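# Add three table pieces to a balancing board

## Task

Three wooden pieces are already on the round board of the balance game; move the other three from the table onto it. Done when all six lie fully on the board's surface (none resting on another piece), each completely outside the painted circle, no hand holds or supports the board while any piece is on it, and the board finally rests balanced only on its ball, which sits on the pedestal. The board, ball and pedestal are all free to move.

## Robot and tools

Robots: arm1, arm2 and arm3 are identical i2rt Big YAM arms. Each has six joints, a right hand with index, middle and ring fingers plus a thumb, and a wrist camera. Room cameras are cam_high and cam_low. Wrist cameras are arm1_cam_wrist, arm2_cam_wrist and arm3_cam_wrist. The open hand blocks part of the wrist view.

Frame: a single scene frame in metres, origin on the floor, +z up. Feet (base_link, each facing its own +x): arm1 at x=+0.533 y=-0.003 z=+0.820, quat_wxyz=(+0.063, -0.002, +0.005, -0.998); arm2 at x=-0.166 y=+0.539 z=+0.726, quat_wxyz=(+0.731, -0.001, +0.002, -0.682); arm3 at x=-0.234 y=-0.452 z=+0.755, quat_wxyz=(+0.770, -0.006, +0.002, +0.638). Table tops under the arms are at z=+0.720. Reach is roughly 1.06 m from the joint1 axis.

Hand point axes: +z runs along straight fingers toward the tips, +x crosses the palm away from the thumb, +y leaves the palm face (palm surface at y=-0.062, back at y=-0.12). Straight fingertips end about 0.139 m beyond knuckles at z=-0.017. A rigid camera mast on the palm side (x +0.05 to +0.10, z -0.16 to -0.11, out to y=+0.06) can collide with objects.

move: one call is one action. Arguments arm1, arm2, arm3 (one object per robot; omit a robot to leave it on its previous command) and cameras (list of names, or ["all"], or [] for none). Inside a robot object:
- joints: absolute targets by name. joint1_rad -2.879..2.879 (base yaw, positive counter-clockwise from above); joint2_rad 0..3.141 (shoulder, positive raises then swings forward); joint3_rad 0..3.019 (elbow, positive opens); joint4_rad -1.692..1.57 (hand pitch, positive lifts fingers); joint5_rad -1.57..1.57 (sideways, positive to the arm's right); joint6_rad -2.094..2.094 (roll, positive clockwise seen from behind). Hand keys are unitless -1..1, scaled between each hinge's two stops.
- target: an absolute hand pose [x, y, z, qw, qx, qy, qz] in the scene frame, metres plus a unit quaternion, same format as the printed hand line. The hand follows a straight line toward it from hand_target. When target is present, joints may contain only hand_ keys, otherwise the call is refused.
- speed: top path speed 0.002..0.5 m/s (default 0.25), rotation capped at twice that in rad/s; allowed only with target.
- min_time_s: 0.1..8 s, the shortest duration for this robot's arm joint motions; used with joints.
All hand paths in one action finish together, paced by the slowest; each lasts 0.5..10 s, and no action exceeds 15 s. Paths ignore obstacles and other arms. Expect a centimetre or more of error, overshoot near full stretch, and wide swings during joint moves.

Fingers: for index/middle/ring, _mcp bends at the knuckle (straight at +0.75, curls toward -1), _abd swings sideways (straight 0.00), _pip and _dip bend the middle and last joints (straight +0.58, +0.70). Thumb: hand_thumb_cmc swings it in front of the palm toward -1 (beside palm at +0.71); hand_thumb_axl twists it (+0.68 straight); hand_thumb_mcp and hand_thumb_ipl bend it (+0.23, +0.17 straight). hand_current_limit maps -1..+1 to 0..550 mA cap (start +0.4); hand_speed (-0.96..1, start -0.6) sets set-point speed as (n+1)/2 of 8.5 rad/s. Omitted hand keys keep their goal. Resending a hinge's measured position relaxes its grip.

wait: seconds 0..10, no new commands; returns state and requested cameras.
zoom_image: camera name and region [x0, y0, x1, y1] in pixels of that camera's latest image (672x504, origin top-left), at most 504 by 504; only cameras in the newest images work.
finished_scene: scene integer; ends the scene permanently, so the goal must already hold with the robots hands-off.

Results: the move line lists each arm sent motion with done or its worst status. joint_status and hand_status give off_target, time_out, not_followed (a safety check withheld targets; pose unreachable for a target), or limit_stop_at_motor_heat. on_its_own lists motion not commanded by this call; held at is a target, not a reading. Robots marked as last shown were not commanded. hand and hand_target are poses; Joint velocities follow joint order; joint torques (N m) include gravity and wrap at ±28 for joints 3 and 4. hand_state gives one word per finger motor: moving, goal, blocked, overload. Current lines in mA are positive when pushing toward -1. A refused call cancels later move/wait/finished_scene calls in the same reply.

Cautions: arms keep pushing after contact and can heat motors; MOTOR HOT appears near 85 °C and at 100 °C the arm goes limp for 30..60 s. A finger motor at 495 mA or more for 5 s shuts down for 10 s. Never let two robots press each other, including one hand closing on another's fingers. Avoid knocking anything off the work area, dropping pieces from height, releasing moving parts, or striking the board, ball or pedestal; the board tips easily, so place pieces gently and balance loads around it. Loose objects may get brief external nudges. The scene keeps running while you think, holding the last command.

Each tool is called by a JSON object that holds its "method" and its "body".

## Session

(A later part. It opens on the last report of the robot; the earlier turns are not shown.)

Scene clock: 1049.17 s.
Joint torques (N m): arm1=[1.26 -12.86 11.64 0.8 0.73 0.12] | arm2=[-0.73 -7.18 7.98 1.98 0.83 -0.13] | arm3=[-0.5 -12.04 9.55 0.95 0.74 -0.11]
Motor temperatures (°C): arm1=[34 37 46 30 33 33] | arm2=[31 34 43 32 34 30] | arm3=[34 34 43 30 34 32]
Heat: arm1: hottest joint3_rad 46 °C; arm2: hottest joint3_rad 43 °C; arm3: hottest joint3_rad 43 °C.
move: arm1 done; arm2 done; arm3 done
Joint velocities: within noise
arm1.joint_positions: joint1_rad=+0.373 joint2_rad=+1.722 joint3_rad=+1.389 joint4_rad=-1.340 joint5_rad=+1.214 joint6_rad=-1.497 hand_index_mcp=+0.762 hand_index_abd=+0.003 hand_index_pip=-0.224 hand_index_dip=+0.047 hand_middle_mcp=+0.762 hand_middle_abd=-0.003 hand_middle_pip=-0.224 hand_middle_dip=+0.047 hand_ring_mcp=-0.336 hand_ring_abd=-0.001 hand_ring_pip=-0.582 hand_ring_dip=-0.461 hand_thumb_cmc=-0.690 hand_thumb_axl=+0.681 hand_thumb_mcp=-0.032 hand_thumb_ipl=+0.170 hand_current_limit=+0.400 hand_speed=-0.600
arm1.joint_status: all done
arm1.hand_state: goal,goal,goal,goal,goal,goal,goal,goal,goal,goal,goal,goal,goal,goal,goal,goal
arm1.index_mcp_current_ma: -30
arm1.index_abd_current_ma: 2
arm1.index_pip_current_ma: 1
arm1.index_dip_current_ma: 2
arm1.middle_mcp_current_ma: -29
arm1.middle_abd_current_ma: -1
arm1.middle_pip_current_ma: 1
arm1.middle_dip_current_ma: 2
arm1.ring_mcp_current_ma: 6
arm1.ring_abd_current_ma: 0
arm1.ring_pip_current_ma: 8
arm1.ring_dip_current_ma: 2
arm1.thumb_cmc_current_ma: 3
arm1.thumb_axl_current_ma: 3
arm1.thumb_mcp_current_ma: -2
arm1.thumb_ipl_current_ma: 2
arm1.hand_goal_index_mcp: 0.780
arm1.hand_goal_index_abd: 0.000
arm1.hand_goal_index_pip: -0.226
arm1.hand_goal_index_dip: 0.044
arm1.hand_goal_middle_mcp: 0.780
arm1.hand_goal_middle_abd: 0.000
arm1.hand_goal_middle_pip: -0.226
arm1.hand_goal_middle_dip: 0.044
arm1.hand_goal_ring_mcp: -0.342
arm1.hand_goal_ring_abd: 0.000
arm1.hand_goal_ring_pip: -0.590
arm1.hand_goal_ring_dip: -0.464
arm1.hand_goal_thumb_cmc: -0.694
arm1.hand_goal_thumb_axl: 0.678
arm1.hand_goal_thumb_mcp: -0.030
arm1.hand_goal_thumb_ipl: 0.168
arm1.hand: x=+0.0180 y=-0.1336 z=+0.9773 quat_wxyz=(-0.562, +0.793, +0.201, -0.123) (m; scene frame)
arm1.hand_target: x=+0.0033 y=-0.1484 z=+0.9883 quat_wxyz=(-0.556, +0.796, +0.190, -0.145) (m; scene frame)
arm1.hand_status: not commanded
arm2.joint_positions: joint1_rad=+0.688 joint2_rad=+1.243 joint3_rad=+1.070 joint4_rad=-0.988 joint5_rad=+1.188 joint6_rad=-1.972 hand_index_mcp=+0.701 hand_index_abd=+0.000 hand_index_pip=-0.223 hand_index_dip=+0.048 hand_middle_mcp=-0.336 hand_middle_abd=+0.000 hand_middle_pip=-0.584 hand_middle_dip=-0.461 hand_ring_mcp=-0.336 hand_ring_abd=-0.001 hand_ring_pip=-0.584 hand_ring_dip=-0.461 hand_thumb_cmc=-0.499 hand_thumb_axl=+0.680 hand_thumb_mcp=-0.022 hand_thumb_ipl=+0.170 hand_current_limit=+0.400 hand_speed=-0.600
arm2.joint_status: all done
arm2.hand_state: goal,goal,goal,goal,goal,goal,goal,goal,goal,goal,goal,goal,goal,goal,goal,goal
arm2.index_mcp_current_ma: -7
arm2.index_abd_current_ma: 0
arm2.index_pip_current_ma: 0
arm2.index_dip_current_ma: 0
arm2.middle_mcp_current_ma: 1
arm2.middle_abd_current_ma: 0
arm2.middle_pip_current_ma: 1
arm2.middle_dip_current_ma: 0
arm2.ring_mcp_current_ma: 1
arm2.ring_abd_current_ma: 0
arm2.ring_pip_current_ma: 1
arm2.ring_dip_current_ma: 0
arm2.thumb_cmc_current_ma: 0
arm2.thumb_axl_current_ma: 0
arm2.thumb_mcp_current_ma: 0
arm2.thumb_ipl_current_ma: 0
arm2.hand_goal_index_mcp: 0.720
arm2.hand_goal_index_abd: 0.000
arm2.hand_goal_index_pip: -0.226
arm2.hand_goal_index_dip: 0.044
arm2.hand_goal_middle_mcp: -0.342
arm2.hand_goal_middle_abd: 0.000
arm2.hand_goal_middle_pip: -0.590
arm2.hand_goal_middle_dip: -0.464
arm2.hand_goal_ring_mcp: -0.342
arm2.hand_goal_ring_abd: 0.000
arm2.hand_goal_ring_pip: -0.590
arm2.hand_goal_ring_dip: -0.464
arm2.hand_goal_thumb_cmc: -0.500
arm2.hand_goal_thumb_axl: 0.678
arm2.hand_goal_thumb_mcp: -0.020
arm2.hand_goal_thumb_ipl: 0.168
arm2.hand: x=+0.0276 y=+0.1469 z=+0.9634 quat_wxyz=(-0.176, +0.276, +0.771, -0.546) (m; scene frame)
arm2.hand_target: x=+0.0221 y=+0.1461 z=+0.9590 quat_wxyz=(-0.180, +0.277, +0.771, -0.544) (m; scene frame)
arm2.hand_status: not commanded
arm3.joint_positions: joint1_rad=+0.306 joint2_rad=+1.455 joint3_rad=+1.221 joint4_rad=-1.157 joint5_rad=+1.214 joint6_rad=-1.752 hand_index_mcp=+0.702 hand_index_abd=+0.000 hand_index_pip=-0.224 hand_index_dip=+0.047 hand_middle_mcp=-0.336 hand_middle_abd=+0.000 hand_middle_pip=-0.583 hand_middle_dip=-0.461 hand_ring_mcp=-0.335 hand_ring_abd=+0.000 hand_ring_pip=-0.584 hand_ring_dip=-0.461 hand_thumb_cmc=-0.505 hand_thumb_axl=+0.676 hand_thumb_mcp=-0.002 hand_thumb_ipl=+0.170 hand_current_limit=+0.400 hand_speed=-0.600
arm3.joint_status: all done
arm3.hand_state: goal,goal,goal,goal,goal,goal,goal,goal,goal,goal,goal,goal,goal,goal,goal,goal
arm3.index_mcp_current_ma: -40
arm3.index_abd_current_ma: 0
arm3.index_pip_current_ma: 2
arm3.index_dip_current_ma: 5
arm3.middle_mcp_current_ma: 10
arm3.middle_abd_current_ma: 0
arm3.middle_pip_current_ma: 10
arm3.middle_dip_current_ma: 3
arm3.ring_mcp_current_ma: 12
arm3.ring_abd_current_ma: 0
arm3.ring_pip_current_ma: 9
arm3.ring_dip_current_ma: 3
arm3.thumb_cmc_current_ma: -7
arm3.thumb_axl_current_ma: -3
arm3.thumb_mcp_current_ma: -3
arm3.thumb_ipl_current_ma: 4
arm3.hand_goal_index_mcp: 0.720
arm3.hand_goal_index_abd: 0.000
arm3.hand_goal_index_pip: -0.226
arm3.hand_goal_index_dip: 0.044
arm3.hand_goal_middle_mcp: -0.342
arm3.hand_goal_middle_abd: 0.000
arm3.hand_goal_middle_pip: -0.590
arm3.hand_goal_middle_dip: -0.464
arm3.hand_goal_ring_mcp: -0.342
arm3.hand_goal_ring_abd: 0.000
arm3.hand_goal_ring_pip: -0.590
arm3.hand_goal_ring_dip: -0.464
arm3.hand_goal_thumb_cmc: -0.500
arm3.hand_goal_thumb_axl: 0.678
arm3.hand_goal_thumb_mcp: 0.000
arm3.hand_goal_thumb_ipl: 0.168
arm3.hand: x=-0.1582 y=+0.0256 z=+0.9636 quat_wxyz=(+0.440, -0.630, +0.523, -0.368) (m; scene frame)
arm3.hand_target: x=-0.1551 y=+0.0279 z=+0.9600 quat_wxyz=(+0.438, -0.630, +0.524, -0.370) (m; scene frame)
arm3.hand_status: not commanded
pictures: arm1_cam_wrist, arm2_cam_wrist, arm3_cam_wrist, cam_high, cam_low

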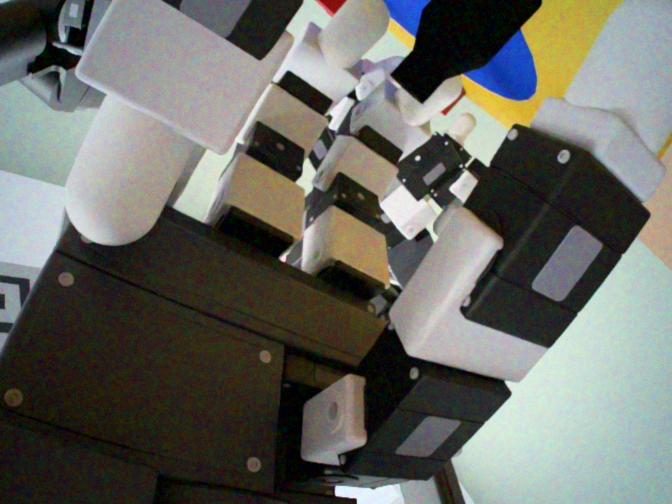

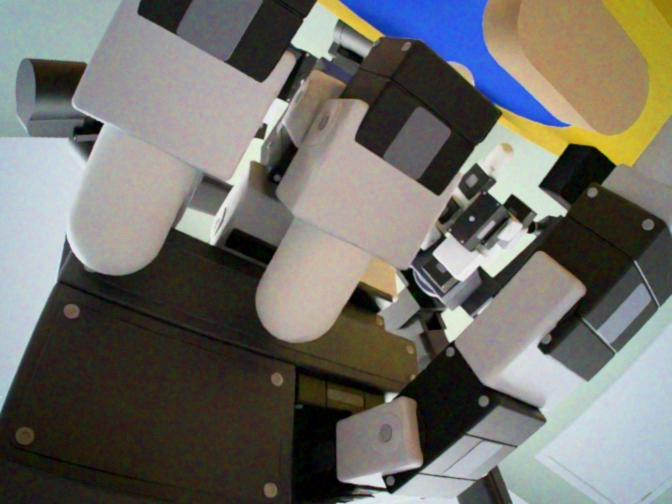

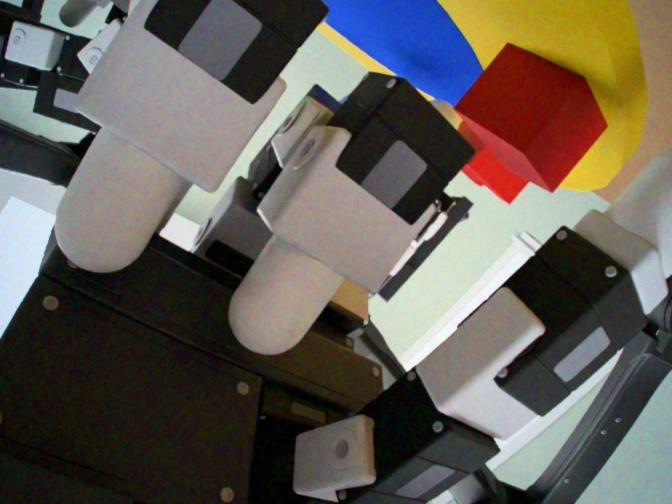

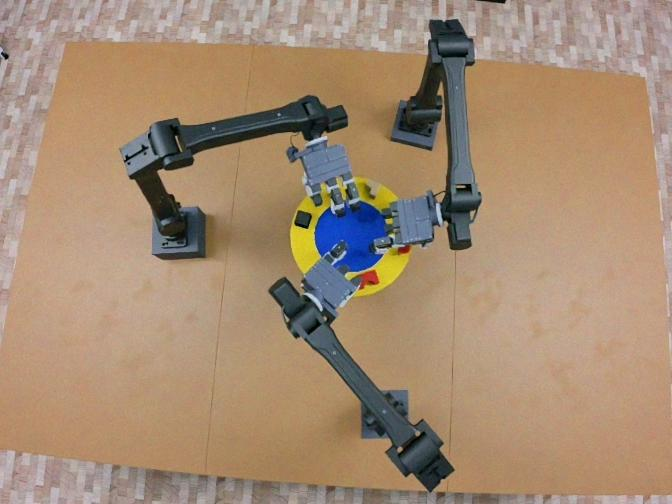

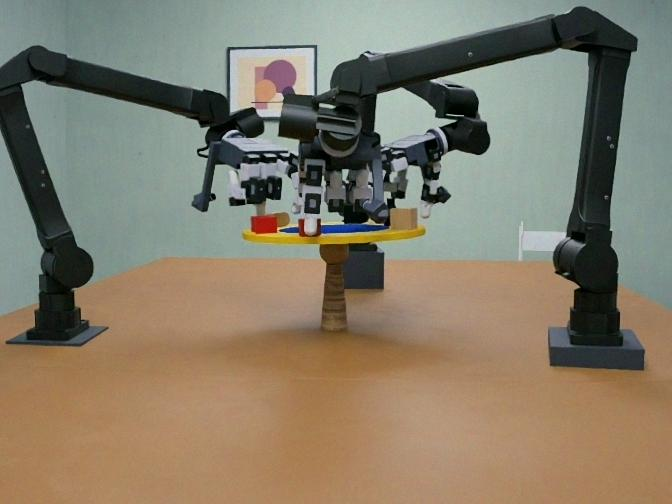

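{"method": "move", "body": {"arm1": {"target": [-0.0030, -0.1500, 1.0400, -0.5568, 0.7962, 0.1895, -0.1449], "speed": 0.08}, "arm2": {"target": [0.0265, 0.1370, 1.0250, -0.1803, 0.2770, 0.7711, -0.5439], "speed": 0.08}, "arm3": {"target": [-0.1530, 0.0380, 1.0250, 0.4381, -0.6301, 0.5242, -0.3706], "speed": 0.08}, "cameras": ["all"]}}

{"method": "zoom_image", "body": {"camera": "cam_low", "region": [230, 180, 440, 300]}}

Scene clock: 1058.03 s.
Joint torques (N m): arm1=[1.03 -14.97 12.6 0.24 0.75 0] | arm2=[-1.38 -7.71 13.67 1.02 0.79 -0.11] | arm3=[-0.62 -13.27 14.02 0.25 0.71 -0.08]
Motor temperatures (°C): arm1=[34 37 46 30 33 33] | arm2=[31 34 43 32 34 30] | arm3=[34 34 43 30 34 32]
Heat: arm1: hottest joint3_rad 46 °C; arm2: hottest joint3_rad 43 °C; arm3: hottest joint3_rad 43 °C.
move: arm1 off_target; arm2 off_target; arm3 off_target
Joint velocities: within noise
arm1.joint_positions: joint1_rad=+0.373 joint2_rad=+1.722 joint3_rad=+1.493 joint4_rad=-1.444 joint5_rad=+1.214 joint6_rad=-1.497 hand_index_mcp=+0.762 hand_index_abd=+0.003 hand_index_pip=-0.224 hand_index_dip=+0.047 hand_middle_mcp=+0.762 hand_middle_abd=-0.003 hand_middle_pip=-0.224 hand_middle_dip=+0.047 hand_ring_mcp=-0.336 hand_ring_abd=-0.001 hand_ring_pip=-0.582 hand_ring_dip=-0.461 hand_thumb_cmc=-0.690 hand_thumb_axl=+0.681 hand_thumb_mcp=-0.032 hand_thumb_ipl=+0.170 hand_current_limit=+0.400 hand_speed=-0.600
arm1.joint_status: not commanded
arm1.hand_state: goal,goal,goal,goal,goal,goal,goal,goal,goal,goal,goal,goal,goal,goal,goal,goal
arm1.index_mcp_current_ma: -30
arm1.index_abd_current_ma: 2
arm1.index_pip_current_ma: 1
arm1.index_dip_current_ma: 2
arm1.middle_mcp_current_ma: -29
arm1.middle_abd_current_ma: -1
arm1.middle_pip_current_ma: 1
arm1.middle_dip_current_ma: 2
arm1.ring_mcp_current_ma: 6
arm1.ring_abd_current_ma: 0
arm1.ring_pip_current_ma: 8
arm1.ring_dip_current_ma: 2
arm1.thumb_cmc_current_ma: 3
arm1.thumb_axl_current_ma: 3
arm1.thumb_mcp_current_ma: -2
arm1.thumb_ipl_current_ma: 2
arm1.hand_goal_index_mcp: 0.780
arm1.hand_goal_index_abd: 0.000
arm1.hand_goal_index_pip: -0.226
arm1.hand_goal_index_dip: 0.044
arm1.hand_goal_middle_mcp: 0.780
arm1.hand_goal_middle_abd: 0.000
arm1.hand_goal_middle_pip: -0.226
arm1.hand_goal_middle_dip: 0.044
arm1.hand_goal_ring_mcp: -0.342
arm1.hand_goal_ring_abd: 0.000
arm1.hand_goal_ring_pip: -0.590
arm1.hand_goal_ring_dip: -0.464
arm1.hand_goal_thumb_cmc: -0.694
arm1.hand_goal_thumb_axl: 0.678
arm1.hand_goal_thumb_mcp: -0.030
arm1.hand_goal_thumb_ipl: 0.168
arm1.hand: x=+0.0087 y=-0.1391 z=+1.0154 quat_wxyz=(-0.562, +0.793, +0.201, -0.122) (m; scene frame)
arm1.hand_target: x=-0.0018 y=-0.1495 z=+1.0401 quat_wxyz=(-0.556, +0.796, +0.190, -0.145) (m; scene frame)
arm1.hand_status: off_target (0.029 m and 3.0 deg from the pose sent, 0.068 m and 3.0 deg at the start)
arm2.joint_positions: joint1_rad=+0.681 joint2_rad=+1.243 joint3_rad=+1.169 joint4_rad=-1.114 joint5_rad=+1.186 joint6_rad=-1.997 hand_index_mcp=+0.702 hand_index_abd=+0.000 hand_index_pip=-0.223 hand_index_dip=+0.048 hand_middle_mcp=-0.336 hand_middle_abd=+0.000 hand_middle_pip=-0.584 hand_middle_dip=-0.461 hand_ring_mcp=-0.336 hand_ring_abd=-0.001 hand_ring_pip=-0.584 hand_ring_dip=-0.461 hand_thumb_cmc=-0.499 hand_thumb_axl=+0.680 hand_thumb_mcp=-0.022 hand_thumb_ipl=+0.170 hand_current_limit=+0.400 hand_speed=-0.600
arm2.joint_status: not commanded
arm2.hand_state: goal,goal,goal,goal,goal,goal,goal,goal,goal,goal,goal,goal,goal,goal,goal,goal
arm2.index_mcp_current_ma: -7
arm2.index_abd_current_ma: 0
arm2.index_pip_current_ma: 0
arm2.index_dip_current_ma: 0
arm2.middle_mcp_current_ma: 1
arm2.middle_abd_current_ma: 0
arm2.middle_pip_current_ma: 1
arm2.middle_dip_current_ma: 0
arm2.ring_mcp_current_ma: 1
arm2.ring_abd_current_ma: 0
arm2.ring_pip_current_ma: 1
arm2.ring_dip_current_ma: 0
arm2.thumb_cmc_current_ma: 0
arm2.thumb_axl_current_ma: 0
arm2.thumb_mcp_current_ma: 0
arm2.thumb_ipl_current_ma: 0
arm2.hand_goal_index_mcp: 0.720
arm2.hand_goal_index_abd: 0.000
arm2.hand_goal_index_pip: -0.226
arm2.hand_goal_index_dip: 0.044
arm2.hand_goal_middle_mcp: -0.342
arm2.hand_goal_middle_abd: 0.000
arm2.hand_goal_middle_pip: -0.590
arm2.hand_goal_middle_dip: -0.464
arm2.hand_goal_ring_mcp: -0.342
arm2.hand_goal_ring_abd: 0.000
arm2.hand_goal_ring_pip: -0.590
arm2.hand_goal_ring_dip: -0.464
arm2.hand_goal_thumb_cmc: -0.500
arm2.hand_goal_thumb_axl: 0.678
arm2.hand_goal_thumb_mcp: -0.020
arm2.hand_goal_thumb_ipl: 0.168
arm2.hand: x=+0.0229 y=+0.1477 z=+0.9982 quat_wxyz=(-0.194, +0.262, +0.778, -0.537) (m; scene frame)
arm2.hand_target: x=+0.0257 y=+0.1380 z=+1.0248 quat_wxyz=(-0.180, +0.277, +0.771, -0.545) (m; scene frame)
arm2.hand_status: off_target (0.029 m and 2.6 deg from the pose sent, 0.062 m and 0.5 deg at the start)
arm3.joint_positions: joint1_rad=+0.300 joint2_rad=+1.455 joint3_rad=+1.330 joint4_rad=-1.286 joint5_rad=+1.214 joint6_rad=-1.779 hand_index_mcp=+0.702 hand_index_abd=+0.000 hand_index_pip=-0.224 hand_index_dip=+0.047 hand_middle_mcp=-0.336 hand_middle_abd=+0.000 hand_middle_pip=-0.583 hand_middle_dip=-0.461 hand_ring_mcp=-0.335 hand_ring_abd=+0.000 hand_ring_pip=-0.584 hand_ring_dip=-0.461 hand_thumb_cmc=-0.504 hand_thumb_axl=+0.676 hand_thumb_mcp=-0.002 hand_thumb_ipl=+0.170 hand_current_limit=+0.400 hand_speed=-0.600
arm3.joint_status: not commanded
arm3.hand_state: goal,goal,goal,goal,goal,goal,goal,goal,goal,goal,goal,goal,goal,goal,goal,goal
arm3.index_mcp_current_ma: -40
arm3.index_abd_current_ma: 0
arm3.index_pip_current_ma: 2
arm3.index_dip_current_ma: 5
arm3.middle_mcp_current_ma: 10
arm3.middle_abd_current_ma: 0
arm3.middle_pip_current_ma: 10
arm3.middle_dip_current_ma: 3
arm3.ring_mcp_current_ma: 12
arm3.ring_abd_current_ma: 0
arm3.ring_pip_current_ma: 9
arm3.ring_dip_current_ma: 3
arm3.thumb_cmc_current_ma: -6
arm3.thumb_axl_current_ma: -3
arm3.thumb_mcp_current_ma: -3
arm3.thumb_ipl_current_ma: 4
arm3.hand_goal_index_mcp: 0.720
arm3.hand_goal_index_abd: 0.000
arm3.hand_goal_index_pip: -0.226
arm3.hand_goal_index_dip: 0.044
arm3.hand_goal_middle_mcp: -0.342
arm3.hand_goal_middle_abd: 0.000
arm3.hand_goal_middle_pip: -0.590
arm3.hand_goal_middle_dip: -0.464
arm3.hand_goal_ring_mcp: -0.342
arm3.hand_goal_ring_abd: 0.000
arm3.hand_goal_ring_pip: -0.590
arm3.hand_goal_ring_dip: -0.464
arm3.hand_goal_thumb_cmc: -0.500
arm3.hand_goal_thumb_axl: 0.678
arm3.hand_goal_thumb_mcp: 0.000
arm3.hand_goal_thumb_ipl: 0.168
arm3.hand: x=-0.1553 y=+0.0266 z=+1.0032 quat_wxyz=(+0.428, -0.639, +0.513, -0.381) (m; scene frame)
arm3.hand_target: x=-0.1530 y=+0.0370 z=+1.0250 quat_wxyz=(+0.438, -0.630, +0.524, -0.370) (m; scene frame)
arm3.hand_status: off_target (0.025 m and 2.3 deg from the pose sent, 0.063 m and 0.4 deg at the start)
pictures: arm1_cam_wrist, arm2_cam_wrist, arm3_cam_wrist, cam_high, cam_low

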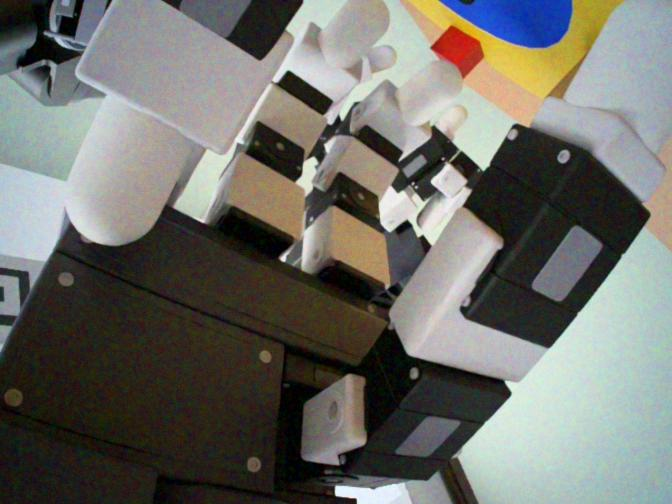

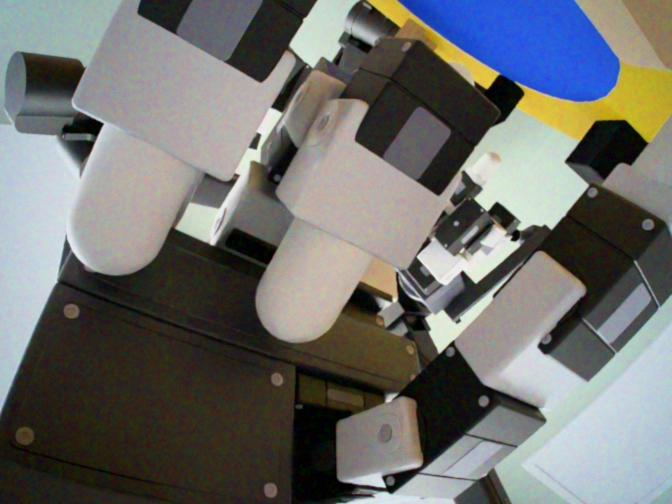

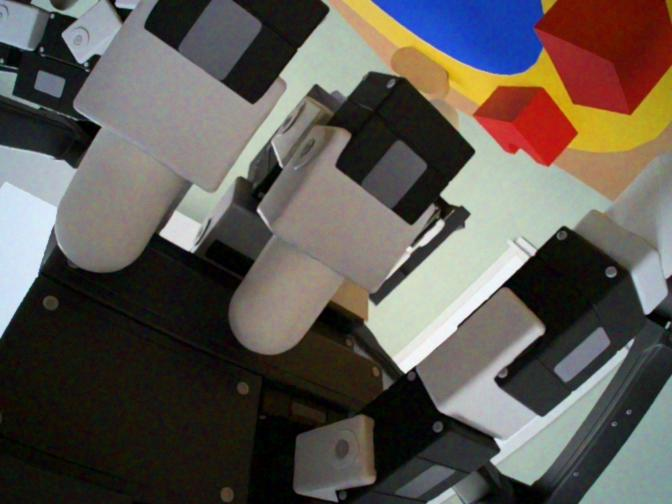

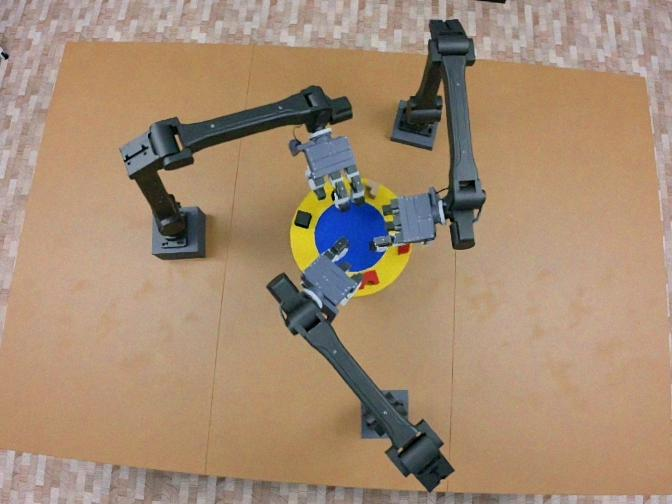

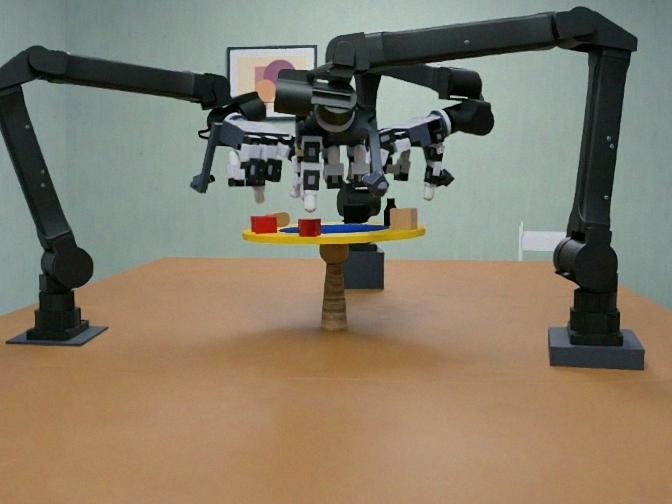

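Scaled by 2.400 from the camera's 672x504 image, which has a finer 960x720 frame.

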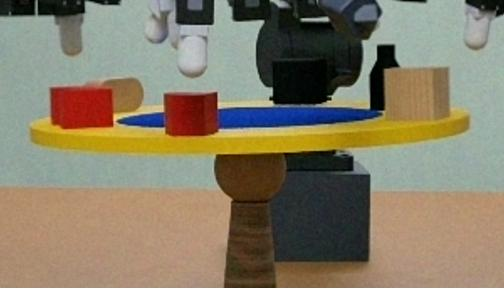

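{"method": "move", "body": {"arm1": {"target":[0.02,-0.15,1.12,-0.5568,0.7962,0.1895,-0.1449],"speed":0.12}, "arm2": {"target":[0.03,0.16,1.10,-0.1803,0.2770,0.7711,-0.5439],"speed":0.12}, "arm3": {"target":[-0.16,0.02,1.10,0.4381,-0.6301,0.5242,-0.3706],"speed":0.12}, "cameras": ["cam_high","cam_low"]}}

Scene clock: 1079.77 s.
Joint torques (N m): arm1=[1.61 -14.56 12.6 0.08 0.64 0.11] | arm2=[0.56 -6.18 13.53 0.62 1.05 0.1] | arm3=[0.67 -12.51 14.01 0.05 0.82 0.1]
Motor temperatures (°C): arm1=[34 37 44 30 33 33] | arm2=[31 34 47 32 34 30] | arm3=[34 34 42 30 34 32]
Heat: arm1: hottest joint3_rad 44 °C; arm2: hottest joint3_rad 47 °C; arm3: hottest joint3_rad 42 °C.
move: arm1 off_target; arm2 off_target; arm3 off_target
Joint velocities: within noise
arm1.joint_positions: joint1_rad=+0.390 joint2_rad=+1.663 joint3_rad=+1.619 joint4_rad=-1.668 joint5_rad=+1.214 joint6_rad=-1.473 hand_index_mcp=+0.762 hand_index_abd=+0.003 hand_index_pip=-0.224 hand_index_dip=+0.047 hand_middle_mcp=+0.763 hand_middle_abd=-0.002 hand_middle_pip=-0.224 hand_middle_dip=+0.047 hand_ring_mcp=-0.336 hand_ring_abd=-0.001 hand_ring_pip=-0.582 hand_ring_dip=-0.461 hand_thumb_cmc=-0.690 hand_thumb_axl=+0.681 hand_thumb_mcp=-0.032 hand_thumb_ipl=+0.170 hand_current_limit=+0.400 hand_speed=-0.600
arm1.joint_status: not commanded
arm1.hand_state: goal,goal,goal,goal,goal,goal,goal,goal,goal,goal,goal,goal,goal,goal,goal,goal
arm1.index_mcp_current_ma: -29
arm1.index_abd_current_ma: 2
arm1.index_pip_current_ma: 1
arm1.index_dip_current_ma: 2
arm1.middle_mcp_current_ma: -28
arm1.middle_abd_current_ma: -1
arm1.middle_pip_current_ma: 1
arm1.middle_dip_current_ma: 2
arm1.ring_mcp_current_ma: 6
arm1.ring_abd_current_ma: 0
arm1.ring_pip_current_ma: 8
arm1.ring_dip_current_ma: 2
arm1.thumb_cmc_current_ma: 3
arm1.thumb_axl_current_ma: 3
arm1.thumb_mcp_current_ma: -2
arm1.thumb_ipl_current_ma: 2
arm1.hand_goal_index_mcp: 0.780
arm1.hand_goal_index_abd: 0.000
arm1.hand_goal_index_pip: -0.226
arm1.hand_goal_index_dip: 0.044
arm1.hand_goal_middle_mcp: 0.780
arm1.hand_goal_middle_abd: 0.000
arm1.hand_goal_middle_pip: -0.226
arm1.hand_goal_middle_dip: 0.044
arm1.hand_goal_ring_mcp: -0.342
arm1.hand_goal_ring_abd: 0.000
arm1.hand_goal_ring_pip: -0.590
arm1.hand_goal_ring_dip: -0.464
arm1.hand_goal_thumb_cmc: -0.694
arm1.hand_goal_thumb_axl: 0.678
arm1.hand_goal_thumb_mcp: -0.030
arm1.hand_goal_thumb_ipl: 0.168
arm1.hand: x=+0.0272 y=-0.1392 z=+1.0923 quat_wxyz=(-0.564, +0.790, +0.208, -0.118) (m; scene frame)
arm1.hand_target: x=+0.0212 y=-0.1492 z=+1.1199 quat_wxyz=(-0.555, +0.796, +0.192, -0.148) (m; scene frame)
arm1.hand_status: off_target (0.031 m and 3.9 deg from the pose sent, 0.106 m and 3.0 deg at the start; a joint's target at an end of its range on 30 of 53 steps)
arm2.joint_positions: joint1_rad=+0.706 joint2_rad=+1.230 joint3_rad=+1.377 joint4_rad=-1.433 joint5_rad=+1.198 joint6_rad=-1.895 hand_index_mcp=+0.702 hand_index_abd=+0.000 hand_index_pip=-0.223 hand_index_dip=+0.048 hand_middle_mcp=-0.336 hand_middle_abd=+0.000 hand_middle_pip=-0.584 hand_middle_dip=-0.461 hand_ring_mcp=-0.336 hand_ring_abd=-0.001 hand_ring_pip=-0.584 hand_ring_dip=-0.461 hand_thumb_cmc=-0.499 hand_thumb_axl=+0.680 hand_thumb_mcp=-0.022 hand_thumb_ipl=+0.170 hand_current_limit=+0.400 hand_speed=-0.600
arm2.joint_status: not commanded
arm2.hand_state: goal,goal,goal,goal,goal,goal,goal,goal,goal,goal,goal,goal,goal,goal,goal,goal
arm2.index_mcp_current_ma: -6
arm2.index_abd_current_ma: 0
arm2.index_pip_current_ma: 0
arm2.index_dip_current_ma: 0
arm2.middle_mcp_current_ma: 1
arm2.middle_abd_current_ma: 0
arm2.middle_pip_current_ma: 1
arm2.middle_dip_current_ma: 0
arm2.ring_mcp_current_ma: 1
arm2.ring_abd_current_ma: 0
arm2.ring_pip_current_ma: 1
arm2.ring_dip_current_ma: 0
arm2.thumb_cmc_current_ma: 0
arm2.thumb_axl_current_ma: 0
arm2.thumb_mcp_current_ma: 0
arm2.thumb_ipl_current_ma: 0
arm2.hand_goal_index_mcp: 0.720
arm2.hand_goal_index_abd: 0.000
arm2.hand_goal_index_pip: -0.226
arm2.hand_goal_index_dip: 0.044
arm2.hand_goal_middle_mcp: -0.342
arm2.hand_goal_middle_abd: 0.000
arm2.hand_goal_middle_pip: -0.590
arm2.hand_goal_middle_dip: -0.464
arm2.hand_goal_ring_mcp: -0.342
arm2.hand_goal_ring_abd: 0.000
arm2.hand_goal_ring_pip: -0.590
arm2.hand_goal_ring_dip: -0.464
arm2.hand_goal_thumb_cmc: -0.500
arm2.hand_goal_thumb_axl: 0.678
arm2.hand_goal_thumb_mcp: -0.020
arm2.hand_goal_thumb_ipl: 0.168
arm2.hand: x=+0.0179 y=+0.1663 z=+1.0788 quat_wxyz=(-0.199, +0.267, +0.777, -0.535) (m; scene frame)
arm2.hand_target: x=+0.0293 y=+0.1609 z=+1.0997 quat_wxyz=(-0.179, +0.277, +0.771, -0.544) (m; scene frame)
arm2.hand_status: off_target (0.025 m and 2.7 deg from the pose sent, 0.103 m and 2.6 deg at the start)
arm3.joint_positions: joint1_rad=+0.303 joint2_rad=+1.421 joint3_rad=+1.495 joint4_rad=-1.535 joint5_rad=+1.214 joint6_rad=-1.738 hand_index_mcp=+0.703 hand_index_abd=+0.000 hand_index_pip=-0.224 hand_index_dip=+0.047 hand_middle_mcp=-0.336 hand_middle_abd=+0.000 hand_middle_pip=-0.583 hand_middle_dip=-0.461 hand_ring_mcp=-0.335 hand_ring_abd=+0.000 hand_ring_pip=-0.584 hand_ring_dip=-0.461 hand_thumb_cmc=-0.504 hand_thumb_axl=+0.676 hand_thumb_mcp=-0.002 hand_thumb_ipl=+0.170 hand_current_limit=+0.400 hand_speed=-0.600
arm3.joint_status: not commanded
arm3.hand_state: goal,goal,goal,goal,goal,goal,goal,goal,goal,goal,goal,goal,goal,goal,goal,goal
arm3.index_mcp_current_ma: -39
arm3.index_abd_current_ma: 0
arm3.index_pip_current_ma: 2
arm3.index_dip_current_ma: 5
arm3.middle_mcp_current_ma: 10
arm3.middle_abd_current_ma: 0
arm3.middle_pip_current_ma: 10
arm3.middle_dip_current_ma: 3
arm3.ring_mcp_current_ma: 12
arm3.ring_abd_current_ma: 0
arm3.ring_pip_current_ma: 9
arm3.ring_dip_current_ma: 3
arm3.thumb_cmc_current_ma: -5
arm3.thumb_axl_current_ma: -3
arm3.thumb_mcp_current_ma: -3
arm3.thumb_ipl_current_ma: 4
arm3.hand_goal_index_mcp: 0.720
arm3.hand_goal_index_abd: 0.000
arm3.hand_goal_index_pip: -0.226
arm3.hand_goal_index_dip: 0.044
arm3.hand_goal_middle_mcp: -0.342
arm3.hand_goal_middle_abd: 0.000
arm3.hand_goal_middle_pip: -0.590
arm3.hand_goal_middle_dip: -0.464
arm3.hand_goal_ring_mcp: -0.342
arm3.hand_goal_ring_abd: 0.000
arm3.hand_goal_ring_pip: -0.590
arm3.hand_goal_ring_dip: -0.464
arm3.hand_goal_thumb_cmc: -0.500
arm3.hand_goal_thumb_axl: 0.678
arm3.hand_goal_thumb_mcp: 0.000
arm3.hand_goal_thumb_ipl: 0.168
arm3.hand: x=-0.1553 y=+0.0096 z=+1.0787 quat_wxyz=(+0.422, -0.639, +0.514, -0.386) (m; scene frame)
arm3.hand_target: x=-0.1598 y=+0.0189 z=+1.0998 quat_wxyz=(+0.438, -0.630, +0.524, -0.370) (m; scene frame)
arm3.hand_status: off_target (0.024 m and 3.0 deg from the pose sent, 0.097 m and 2.3 deg at the start)
pictures: cam_high, cam_low

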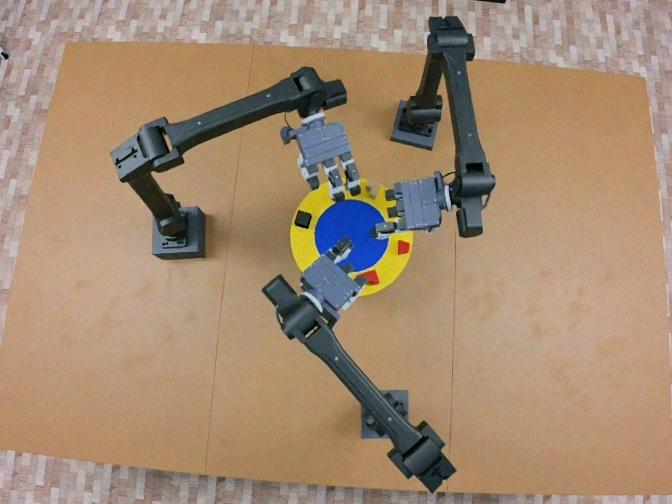

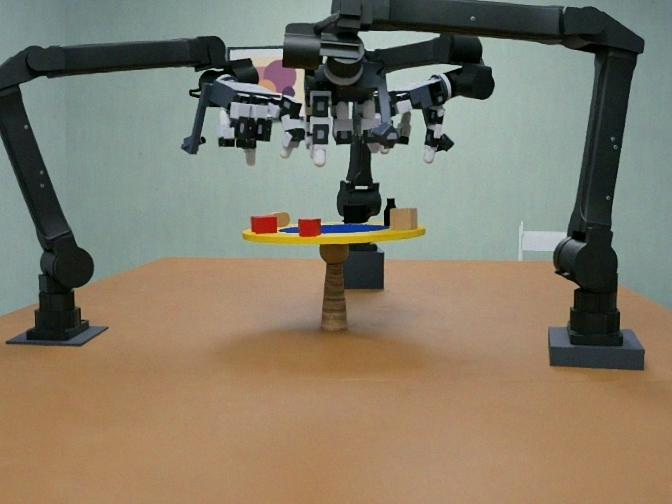

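{"method": "move", "body": {"arm1": {"joints":{"joint1_rad":1.1},"min_time_s":3}, "arm2": {"joints":{"joint1_rad":1.4},"min_time_s":3}, "arm3": {"joints":{"joint1_rad":1.0},"min_time_s":3}, "cameras": ["cam_high","cam_low"]}}

{"method": "zoom_image", "body": {"camera": "cam_high", "region": [270, 160, 430, 310]}}

{"method": "zoom_image", "body": {"camera": "cam_low", "region": [230, 180, 440, 340]}}

Scene clock: 1091.20 s.
Joint torques (N m): arm1=[0.67 -14.74 12.62 0.09 0.64 0.13] | arm2=[0.73 -6.18 13.44 0.87 1.01 0.06] | arm3=[0.44 -12.4 14.01 0.05 0.82 0.08]
Motor temperatures (°C): arm1=[34 36 46 30 33 33] | arm2=[31 34 47 32 34 30] | arm3=[34 34 44 30 34 32]
Heat: arm1: hottest joint3_rad 46 °C; arm2: hottest joint3_rad 47 °C; arm3: hottest joint3_rad 44 °C.
move: arm1 done; arm2 done; arm3 done
Joint velocities: within noise
arm1.joint_positions: joint1_rad=+1.096 joint2_rad=+1.663 joint3_rad=+1.619 joint4_rad=-1.668 joint5_rad=+1.213 joint6_rad=-1.472 hand_index_mcp=+0.762 hand_index_abd=+0.003 hand_index_pip=-0.224 hand_index_dip=+0.047 hand_middle_mcp=+0.763 hand_middle_abd=-0.002 hand_middle_pip=-0.224 hand_middle_dip=+0.047 hand_ring_mcp=-0.336 hand_ring_abd=-0.001 hand_ring_pip=-0.582 hand_ring_dip=-0.461 hand_thumb_cmc=-0.690 hand_thumb_axl=+0.681 hand_thumb_mcp=-0.032 hand_thumb_ipl=+0.170 hand_current_limit=+0.400 hand_speed=-0.600
arm1.joint_status: all done
arm1.hand_state: goal,goal,goal,goal,goal,goal,goal,goal,goal,goal,goal,goal,goal,goal,goal,goal
arm1.index_mcp_current_ma: -29
arm1.index_abd_current_ma: 2
arm1.index_pip_current_ma: 1
arm1.index_dip_current_ma: 2
arm1.middle_mcp_current_ma: -28
arm1.middle_abd_current_ma: -1
arm1.middle_pip_current_ma: 1
arm1.middle_dip_current_ma: 2
arm1.ring_mcp_current_ma: 6
arm1.ring_abd_current_ma: 0
arm1.ring_pip_current_ma: 8
arm1.ring_dip_current_ma: 2
arm1.thumb_cmc_current_ma: 3
arm1.thumb_axl_current_ma: 3
arm1.thumb_mcp_current_ma: -1
arm1.thumb_ipl_current_ma: 2
arm1.hand_goal_index_mcp: 0.780
arm1.hand_goal_index_abd: 0.000
arm1.hand_goal_index_pip: -0.226
arm1.hand_goal_index_dip: 0.044
arm1.hand_goal_middle_mcp: 0.780
arm1.hand_goal_middle_abd: 0.000
arm1.hand_goal_middle_pip: -0.226
arm1.hand_goal_middle_dip: 0.044
arm1.hand_goal_ring_mcp: -0.342
arm1.hand_goal_ring_abd: 0.000
arm1.hand_goal_ring_pip: -0.590
arm1.hand_goal_ring_dip: -0.464
arm1.hand_goal_thumb_cmc: -0.694
arm1.hand_goal_thumb_axl: 0.678
arm1.hand_goal_thumb_mcp: -0.030
arm1.hand_goal_thumb_ipl: 0.168
arm1.hand: x=+0.2351 y=-0.4363 z=+1.0884 quat_wxyz=(-0.489, +0.669, +0.471, -0.303) (m; scene frame)
arm1.hand_target: x=+0.2342 y=-0.4461 z=+1.1160 quat_wxyz=(-0.471, +0.681, +0.455, -0.326) (m; scene frame)
arm1.hand_status: not commanded
arm2.joint_positions: joint1_rad=+1.390 joint2_rad=+1.230 joint3_rad=+1.377 joint4_rad=-1.433 joint5_rad=+1.199 joint6_rad=-1.894 hand_index_mcp=+0.702 hand_index_abd=+0.000 hand_index_pip=-0.224 hand_index_dip=+0.048 hand_middle_mcp=-0.336 hand_middle_abd=+0.000 hand_middle_pip=-0.584 hand_middle_dip=-0.461 hand_ring_mcp=-0.336 hand_ring_abd=-0.001 hand_ring_pip=-0.584 hand_ring_dip=-0.461 hand_thumb_cmc=-0.499 hand_thumb_axl=+0.680 hand_thumb_mcp=-0.022 hand_thumb_ipl=+0.170 hand_current_limit=+0.400 hand_speed=-0.600
arm2.joint_status: all done
arm2.hand_state: goal,goal,goal,goal,goal,goal,goal,goal,goal,goal,goal,goal,goal,goal,goal,goal
arm2.index_mcp_current_ma: -6
arm2.index_abd_current_ma: 0
arm2.index_pip_current_ma: 0
arm2.index_dip_current_ma: 0
arm2.middle_mcp_current_ma: 1
arm2.middle_abd_current_ma: 0
arm2.middle_pip_current_ma: 1
arm2.middle_dip_current_ma: 0
arm2.ring_mcp_current_ma: 1
arm2.ring_abd_current_ma: 0
arm2.ring_pip_current_ma: 1
arm2.ring_dip_current_ma: 0
arm2.thumb_cmc_current_ma: 0
arm2.thumb_axl_current_ma: 0
arm2.thumb_mcp_current_ma: 0
arm2.thumb_ipl_current_ma: 0
arm2.hand_goal_index_mcp: 0.720
arm2.hand_goal_index_abd: 0.000
arm2.hand_goal_index_pip: -0.226
arm2.hand_goal_index_dip: 0.044
arm2.hand_goal_middle_mcp: -0.342
arm2.hand_goal_middle_abd: 0.000
arm2.hand_goal_middle_pip: -0.590
arm2.hand_goal_middle_dip: -0.464
arm2.hand_goal_ring_mcp: -0.342
arm2.hand_goal_ring_abd: 0.000
arm2.hand_goal_ring_pip: -0.590
arm2.hand_goal_ring_dip: -0.464
arm2.hand_goal_thumb_cmc: -0.500
arm2.hand_goal_thumb_axl: 0.678
arm2.hand_goal_thumb_mcp: -0.020
arm2.hand_goal_thumb_ipl: 0.168
arm2.hand: x=+0.2118 y=+0.3651 z=+1.0786 quat_wxyz=(-0.008, -0.008, +0.822, -0.569) (m; scene frame)
arm2.hand_target: x=+0.2237 y=+0.3676 z=+1.0994 quat_wxyz=(+0.013, +0.003, +0.820, -0.571) (m; scene frame)
arm2.hand_status: not commanded
arm3.joint_positions: joint1_rad=+0.996 joint2_rad=+1.421 joint3_rad=+1.495 joint4_rad=-1.535 joint5_rad=+1.214 joint6_rad=-1.737 hand_index_mcp=+0.703 hand_index_abd=+0.000 hand_index_pip=-0.224 hand_index_dip=+0.047 hand_middle_mcp=-0.336 hand_middle_abd=+0.000 hand_middle_pip=-0.583 hand_middle_dip=-0.461 hand_ring_mcp=-0.336 hand_ring_abd=+0.000 hand_ring_pip=-0.584 hand_ring_dip=-0.461 hand_thumb_cmc=-0.504 hand_thumb_axl=+0.676 hand_thumb_mcp=-0.002 hand_thumb_ipl=+0.170 hand_current_limit=+0.400 hand_speed=-0.600
arm3.joint_status: all done
arm3.hand_state: goal,goal,goal,goal,goal,goal,goal,goal,goal,goal,goal,goal,goal,goal,goal,goal
arm3.index_mcp_current_ma: -39
arm3.index_abd_current_ma: 0
arm3.index_pip_current_ma: 2
arm3.index_dip_current_ma: 4
arm3.middle_mcp_current_ma: 9
arm3.middle_abd_current_ma: 0
arm3.middle_pip_current_ma: 10
arm3.middle_dip_current_ma: 3
arm3.ring_mcp_current_ma: 11
arm3.ring_abd_current_ma: 0
arm3.ring_pip_current_ma: 9
arm3.ring_dip_current_ma: 3
arm3.thumb_cmc_current_ma: -5
arm3.thumb_axl_current_ma: -3
arm3.thumb_mcp_current_ma: -3
arm3.thumb_ipl_current_ma: 4
arm3.hand_goal_index_mcp: 0.720
arm3.hand_goal_index_abd: 0.000
arm3.hand_goal_index_pip: -0.226
arm3.hand_goal_index_dip: 0.044
arm3.hand_goal_middle_mcp: -0.342
arm3.hand_goal_middle_abd: 0.000
arm3.hand_goal_middle_pip: -0.590
arm3.hand_goal_middle_dip: -0.464
arm3.hand_goal_ring_mcp: -0.342
arm3.hand_goal_ring_abd: 0.000
arm3.hand_goal_ring_pip: -0.590
arm3.hand_goal_ring_dip: -0.464
arm3.hand_goal_thumb_cmc: -0.500
arm3.hand_goal_thumb_axl: 0.678
arm3.hand_goal_thumb_mcp: 0.000
arm3.hand_goal_thumb_ipl: 0.168
arm3.hand: x=-0.4662 y=-0.0449 z=+1.0780 quat_wxyz=(+0.525, -0.778, +0.268, -0.218) (m; scene frame)
arm3.hand_target: x=-0.4738 y=-0.0395 z=+1.0991 quat_wxyz=(+0.534, -0.772, +0.282, -0.198) (m; scene frame)
arm3.hand_status: not commanded
pictures: cam_high, cam_low

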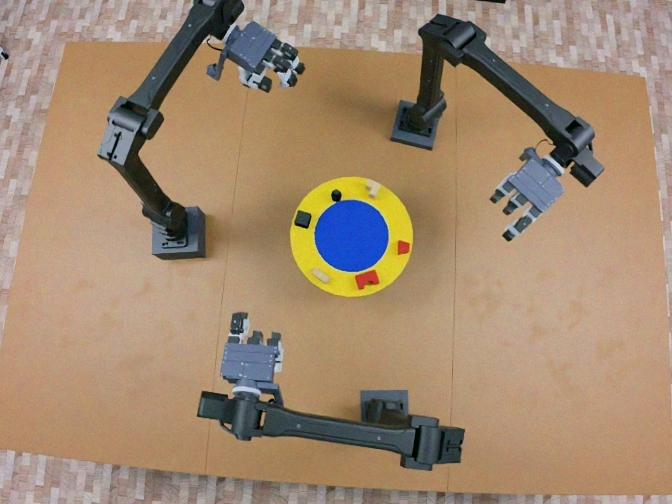

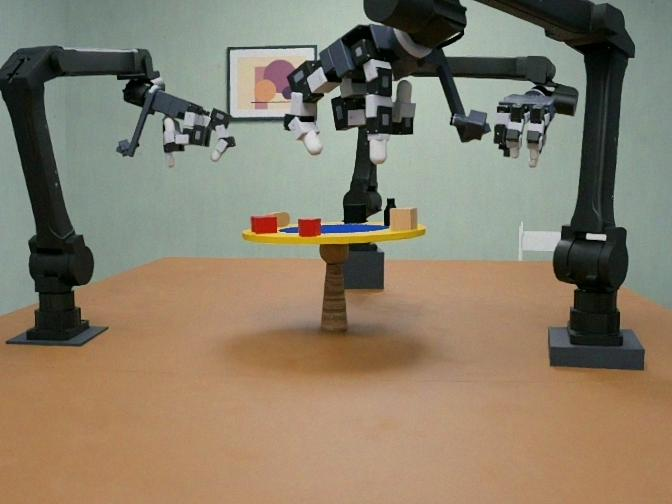

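Scaled by 3.150 from the camera's 672x504 image, which has a finer 960x720 frame.

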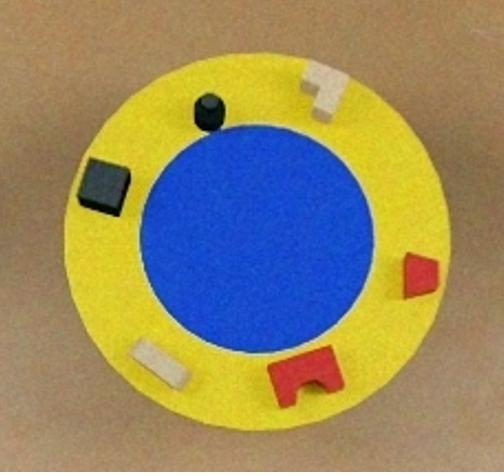

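Scaled by 2.400 from the camera's 672x504 image, which has a finer 960x720 frame.

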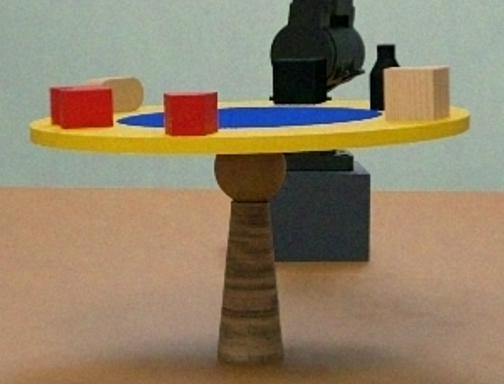

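{"method": "zoom_image", "body": {"camera": "cam_high", "region": [320, 180, 356, 210]}}

{"method": "zoom_image", "body": {"camera": "cam_high", "region": [300, 255, 386, 300]}}

Scaled by 14.000 from the camera's 672x504 image, which has a finer 960x720 frame.

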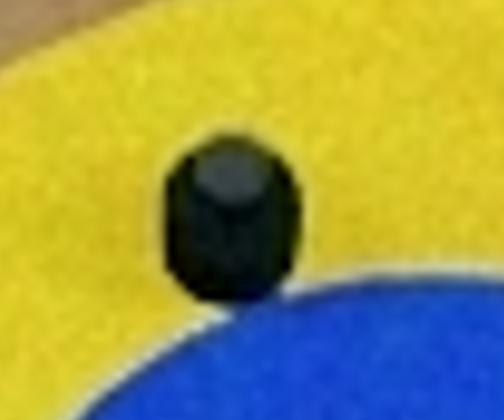

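Scaled by 5.860 from the camera's 672x504 image, which has a finer 960x720 frame.

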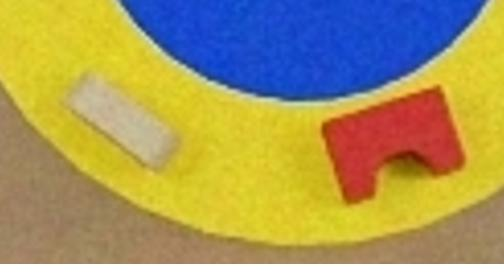

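{"method": "move", "body": {"arm1": {"joints":{"joint1_rad":0.41},"min_time_s":3}, "cameras": []}}

{"method": "move", "body": {"arm1": {"target":[0.0155,-0.122,1.04,-0.5568,0.7962,0.1895,-0.1449],"speed":0.08,"joints":{"hand_index_mcp":0.72,"hand_middle_mcp":0.72,"hand_thumb_mcp":-0.03}}, "cameras": ["arm1_cam_wrist","cam_high","cam_low"]}}

{"method": "zoom_image", "body": {"camera": "cam_low", "region": [230, 60, 500, 260]}}

Scene clock: 1137.63 s.
Joint torques (N m): arm1=[0.67 -14.8 12.6 0.13 0.68 0.14] | arm2=[0.56 -6.24 13.49 0.9 0.99 0.05] | arm3=[0.44 -12.45 14 0.05 0.82 0.08]
Motor temperatures (°C): arm1=[34 36 48 30 33 33] | arm2=[31 34 49 32 35 30] | arm3=[34 34 47 30 35 32]
Heat: arm1: hottest joint3_rad 48 °C; arm2: hottest joint3_rad 49 °C; arm3: hottest joint3_rad 47 °C.
move: arm1 done
Joint velocities: within noise
arm1.joint_positions: joint1_rad=+0.414 joint2_rad=+1.663 joint3_rad=+1.619 joint4_rad=-1.668 joint5_rad=+1.213 joint6_rad=-1.472 hand_index_mcp=+0.762 hand_index_abd=+0.003 hand_index_pip=-0.224 hand_index_dip=+0.047 hand_middle_mcp=+0.763 hand_middle_abd=-0.002 hand_middle_pip=-0.224 hand_middle_dip=+0.047 hand_ring_mcp=-0.336 hand_ring_abd=-0.001 hand_ring_pip=-0.582 hand_ring_dip=-0.461 hand_thumb_cmc=-0.690 hand_thumb_axl=+0.681 hand_thumb_mcp=-0.032 hand_thumb_ipl=+0.170 hand_current_limit=+0.400 hand_speed=-0.600
arm1.joint_status: all done
arm1.hand_state: goal,goal,goal,goal,goal,goal,goal,goal,goal,goal,goal,goal,goal,goal,goal,goal
arm1.index_mcp_current_ma: -29
arm1.index_abd_current_ma: 2
arm1.index_pip_current_ma: 1
arm1.index_dip_current_ma: 2
arm1.middle_mcp_current_ma: -28
arm1.middle_abd_current_ma: -1
arm1.middle_pip_current_ma: 1
arm1.middle_dip_current_ma: 2
arm1.ring_mcp_current_ma: 6
arm1.ring_abd_current_ma: 0
arm1.ring_pip_current_ma: 8
arm1.ring_dip_current_ma: 2
arm1.thumb_cmc_current_ma: 3
arm1.thumb_axl_current_ma: 3
arm1.thumb_mcp_current_ma: -1
arm1.thumb_ipl_current_ma: 2
arm1.hand_goal_index_mcp: 0.780
arm1.hand_goal_index_abd: 0.000
arm1.hand_goal_index_pip: -0.226
arm1.hand_goal_index_dip: 0.044
arm1.hand_goal_middle_mcp: 0.780
arm1.hand_goal_middle_abd: 0.000
arm1.hand_goal_middle_pip: -0.226
arm1.hand_goal_middle_dip: 0.044
arm1.hand_goal_ring_mcp: -0.342
arm1.hand_goal_ring_abd: 0.000
arm1.hand_goal_ring_pip: -0.590
arm1.hand_goal_ring_dip: -0.464
arm1.hand_goal_thumb_cmc: -0.694
arm1.hand_goal_thumb_axl: 0.678
arm1.hand_goal_thumb_mcp: -0.030
arm1.hand_goal_thumb_ipl: 0.168
arm1.hand: x=+0.0307 y=-0.1516 z=+1.0921 quat_wxyz=(-0.562, +0.788, +0.218, -0.125) (m; scene frame)
arm1.hand_target: x=+0.0226 y=-0.1543 z=+1.1198 quat_wxyz=(-0.554, +0.795, +0.196, -0.151) (m; scene frame)
arm1.hand_status: not commanded
arm2, arm3: as last shown
pictures: none
No camera images: "cameras" was empty.

Scene clock: 1139.60 s.
Joint torques (N m): arm1=[0.26 -15.21 8.08 1.07 0.79 -0.13] | arm2=[0.44 -6.36 13.46 0.73 1.03 0.06] | arm3=[0.38 -12.51 14 0.05 0.82 0.07]
Motor temperatures (°C): arm1=[34 36 48 30 33 33] | arm2=[31 34 49 32 35 30] | arm3=[34 34 47 30 35 32]
Heat: arm1: hottest joint3_rad 48 °C; arm2: hottest joint3_rad 49 °C; arm3: hottest joint3_rad 47 °C.
move: arm1 off_target
Joint velocities: within noise
arm1.joint_positions: joint1_rad=+0.359 joint2_rad=+1.651 joint3_rad=+1.441 joint4_rad=-1.355 joint5_rad=+1.213 joint6_rad=-1.572 hand_index_mcp=+0.714 hand_index_abd=+0.003 hand_index_pip=-0.224 hand_index_dip=+0.047 hand_middle_mcp=+0.715 hand_middle_abd=-0.002 hand_middle_pip=-0.224 hand_middle_dip=+0.047 hand_ring_mcp=-0.336 hand_ring_abd=-0.001 hand_ring_pip=-0.582 hand_ring_dip=-0.461 hand_thumb_cmc=-0.690 hand_thumb_axl=+0.681 hand_thumb_mcp=-0.032 hand_thumb_ipl=+0.170 hand_current_limit=+0.400 hand_speed=-0.600
arm1.joint_status: all done
arm1.hand_state: goal,goal,goal,goal,goal,goal,goal,goal,goal,goal,goal,goal,goal,goal,goal,goal
arm1.index_mcp_current_ma: -6
arm1.index_abd_current_ma: 2
arm1.index_pip_current_ma: 1
arm1.index_dip_current_ma: 2
arm1.middle_mcp_current_ma: -5
arm1.middle_abd_current_ma: -1
arm1.middle_pip_current_ma: 1
arm1.middle_dip_current_ma: 2
arm1.ring_mcp_current_ma: 6
arm1.ring_abd_current_ma: 0
arm1.ring_pip_current_ma: 8
arm1.ring_dip_current_ma: 2
arm1.thumb_cmc_current_ma: 3
arm1.thumb_axl_current_ma: 3
arm1.thumb_mcp_current_ma: -1
arm1.thumb_ipl_current_ma: 2
arm1.hand_goal_index_mcp: 0.720
arm1.hand_goal_index_abd: 0.000
arm1.hand_goal_index_pip: -0.226
arm1.hand_goal_index_dip: 0.044
arm1.hand_goal_middle_mcp: 0.720
arm1.hand_goal_middle_abd: 0.000
arm1.hand_goal_middle_pip: -0.226
arm1.hand_goal_middle_dip: 0.044
arm1.hand_goal_ring_mcp: -0.342
arm1.hand_goal_ring_abd: 0.000
arm1.hand_goal_ring_pip: -0.590
arm1.hand_goal_ring_dip: -0.464
arm1.hand_goal_thumb_cmc: -0.694
arm1.hand_goal_thumb_axl: 0.678
arm1.hand_goal_thumb_mcp: -0.030
arm1.hand_goal_thumb_ipl: 0.168
arm1.hand: x=+0.0140 y=-0.1288 z=+1.0305 quat_wxyz=(-0.557, +0.795, +0.196, -0.140) (m; scene frame)
arm1.hand_target: x=+0.0155 y=-0.1219 z=+1.0399 quat_wxyz=(-0.557, +0.796, +0.189, -0.145) (m; scene frame)
arm1.hand_status: off_target (0.012 m and 0.9 deg from the pose sent, 0.062 m and 4.2 deg at the start)
arm2, arm3: as last shown
pictures: arm1_cam_wrist, cam_high, cam_low

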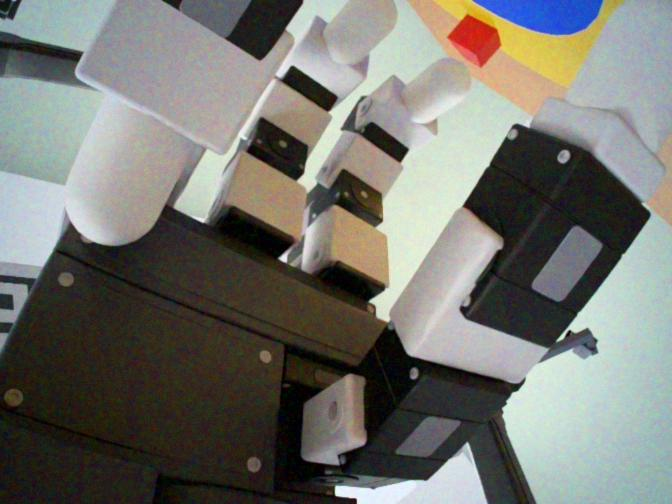

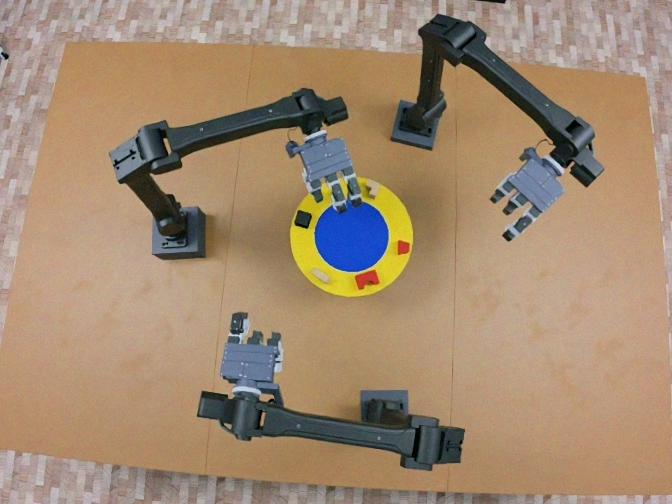

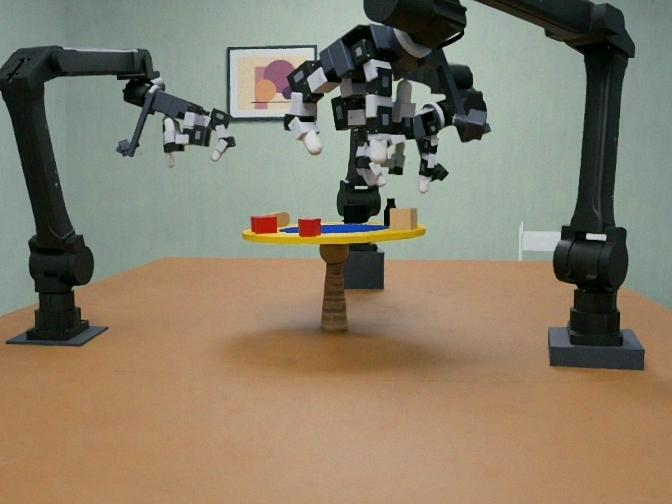

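Scaled by 1.867 from the camera's 672x504 image, which has a finer 960x720 frame.

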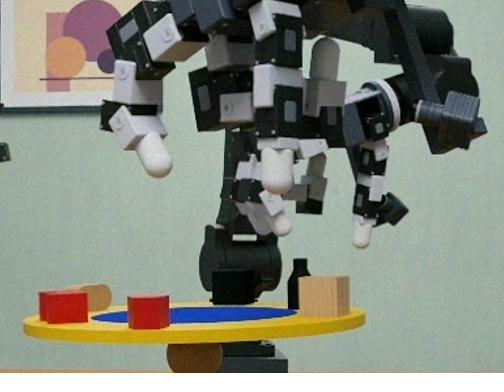

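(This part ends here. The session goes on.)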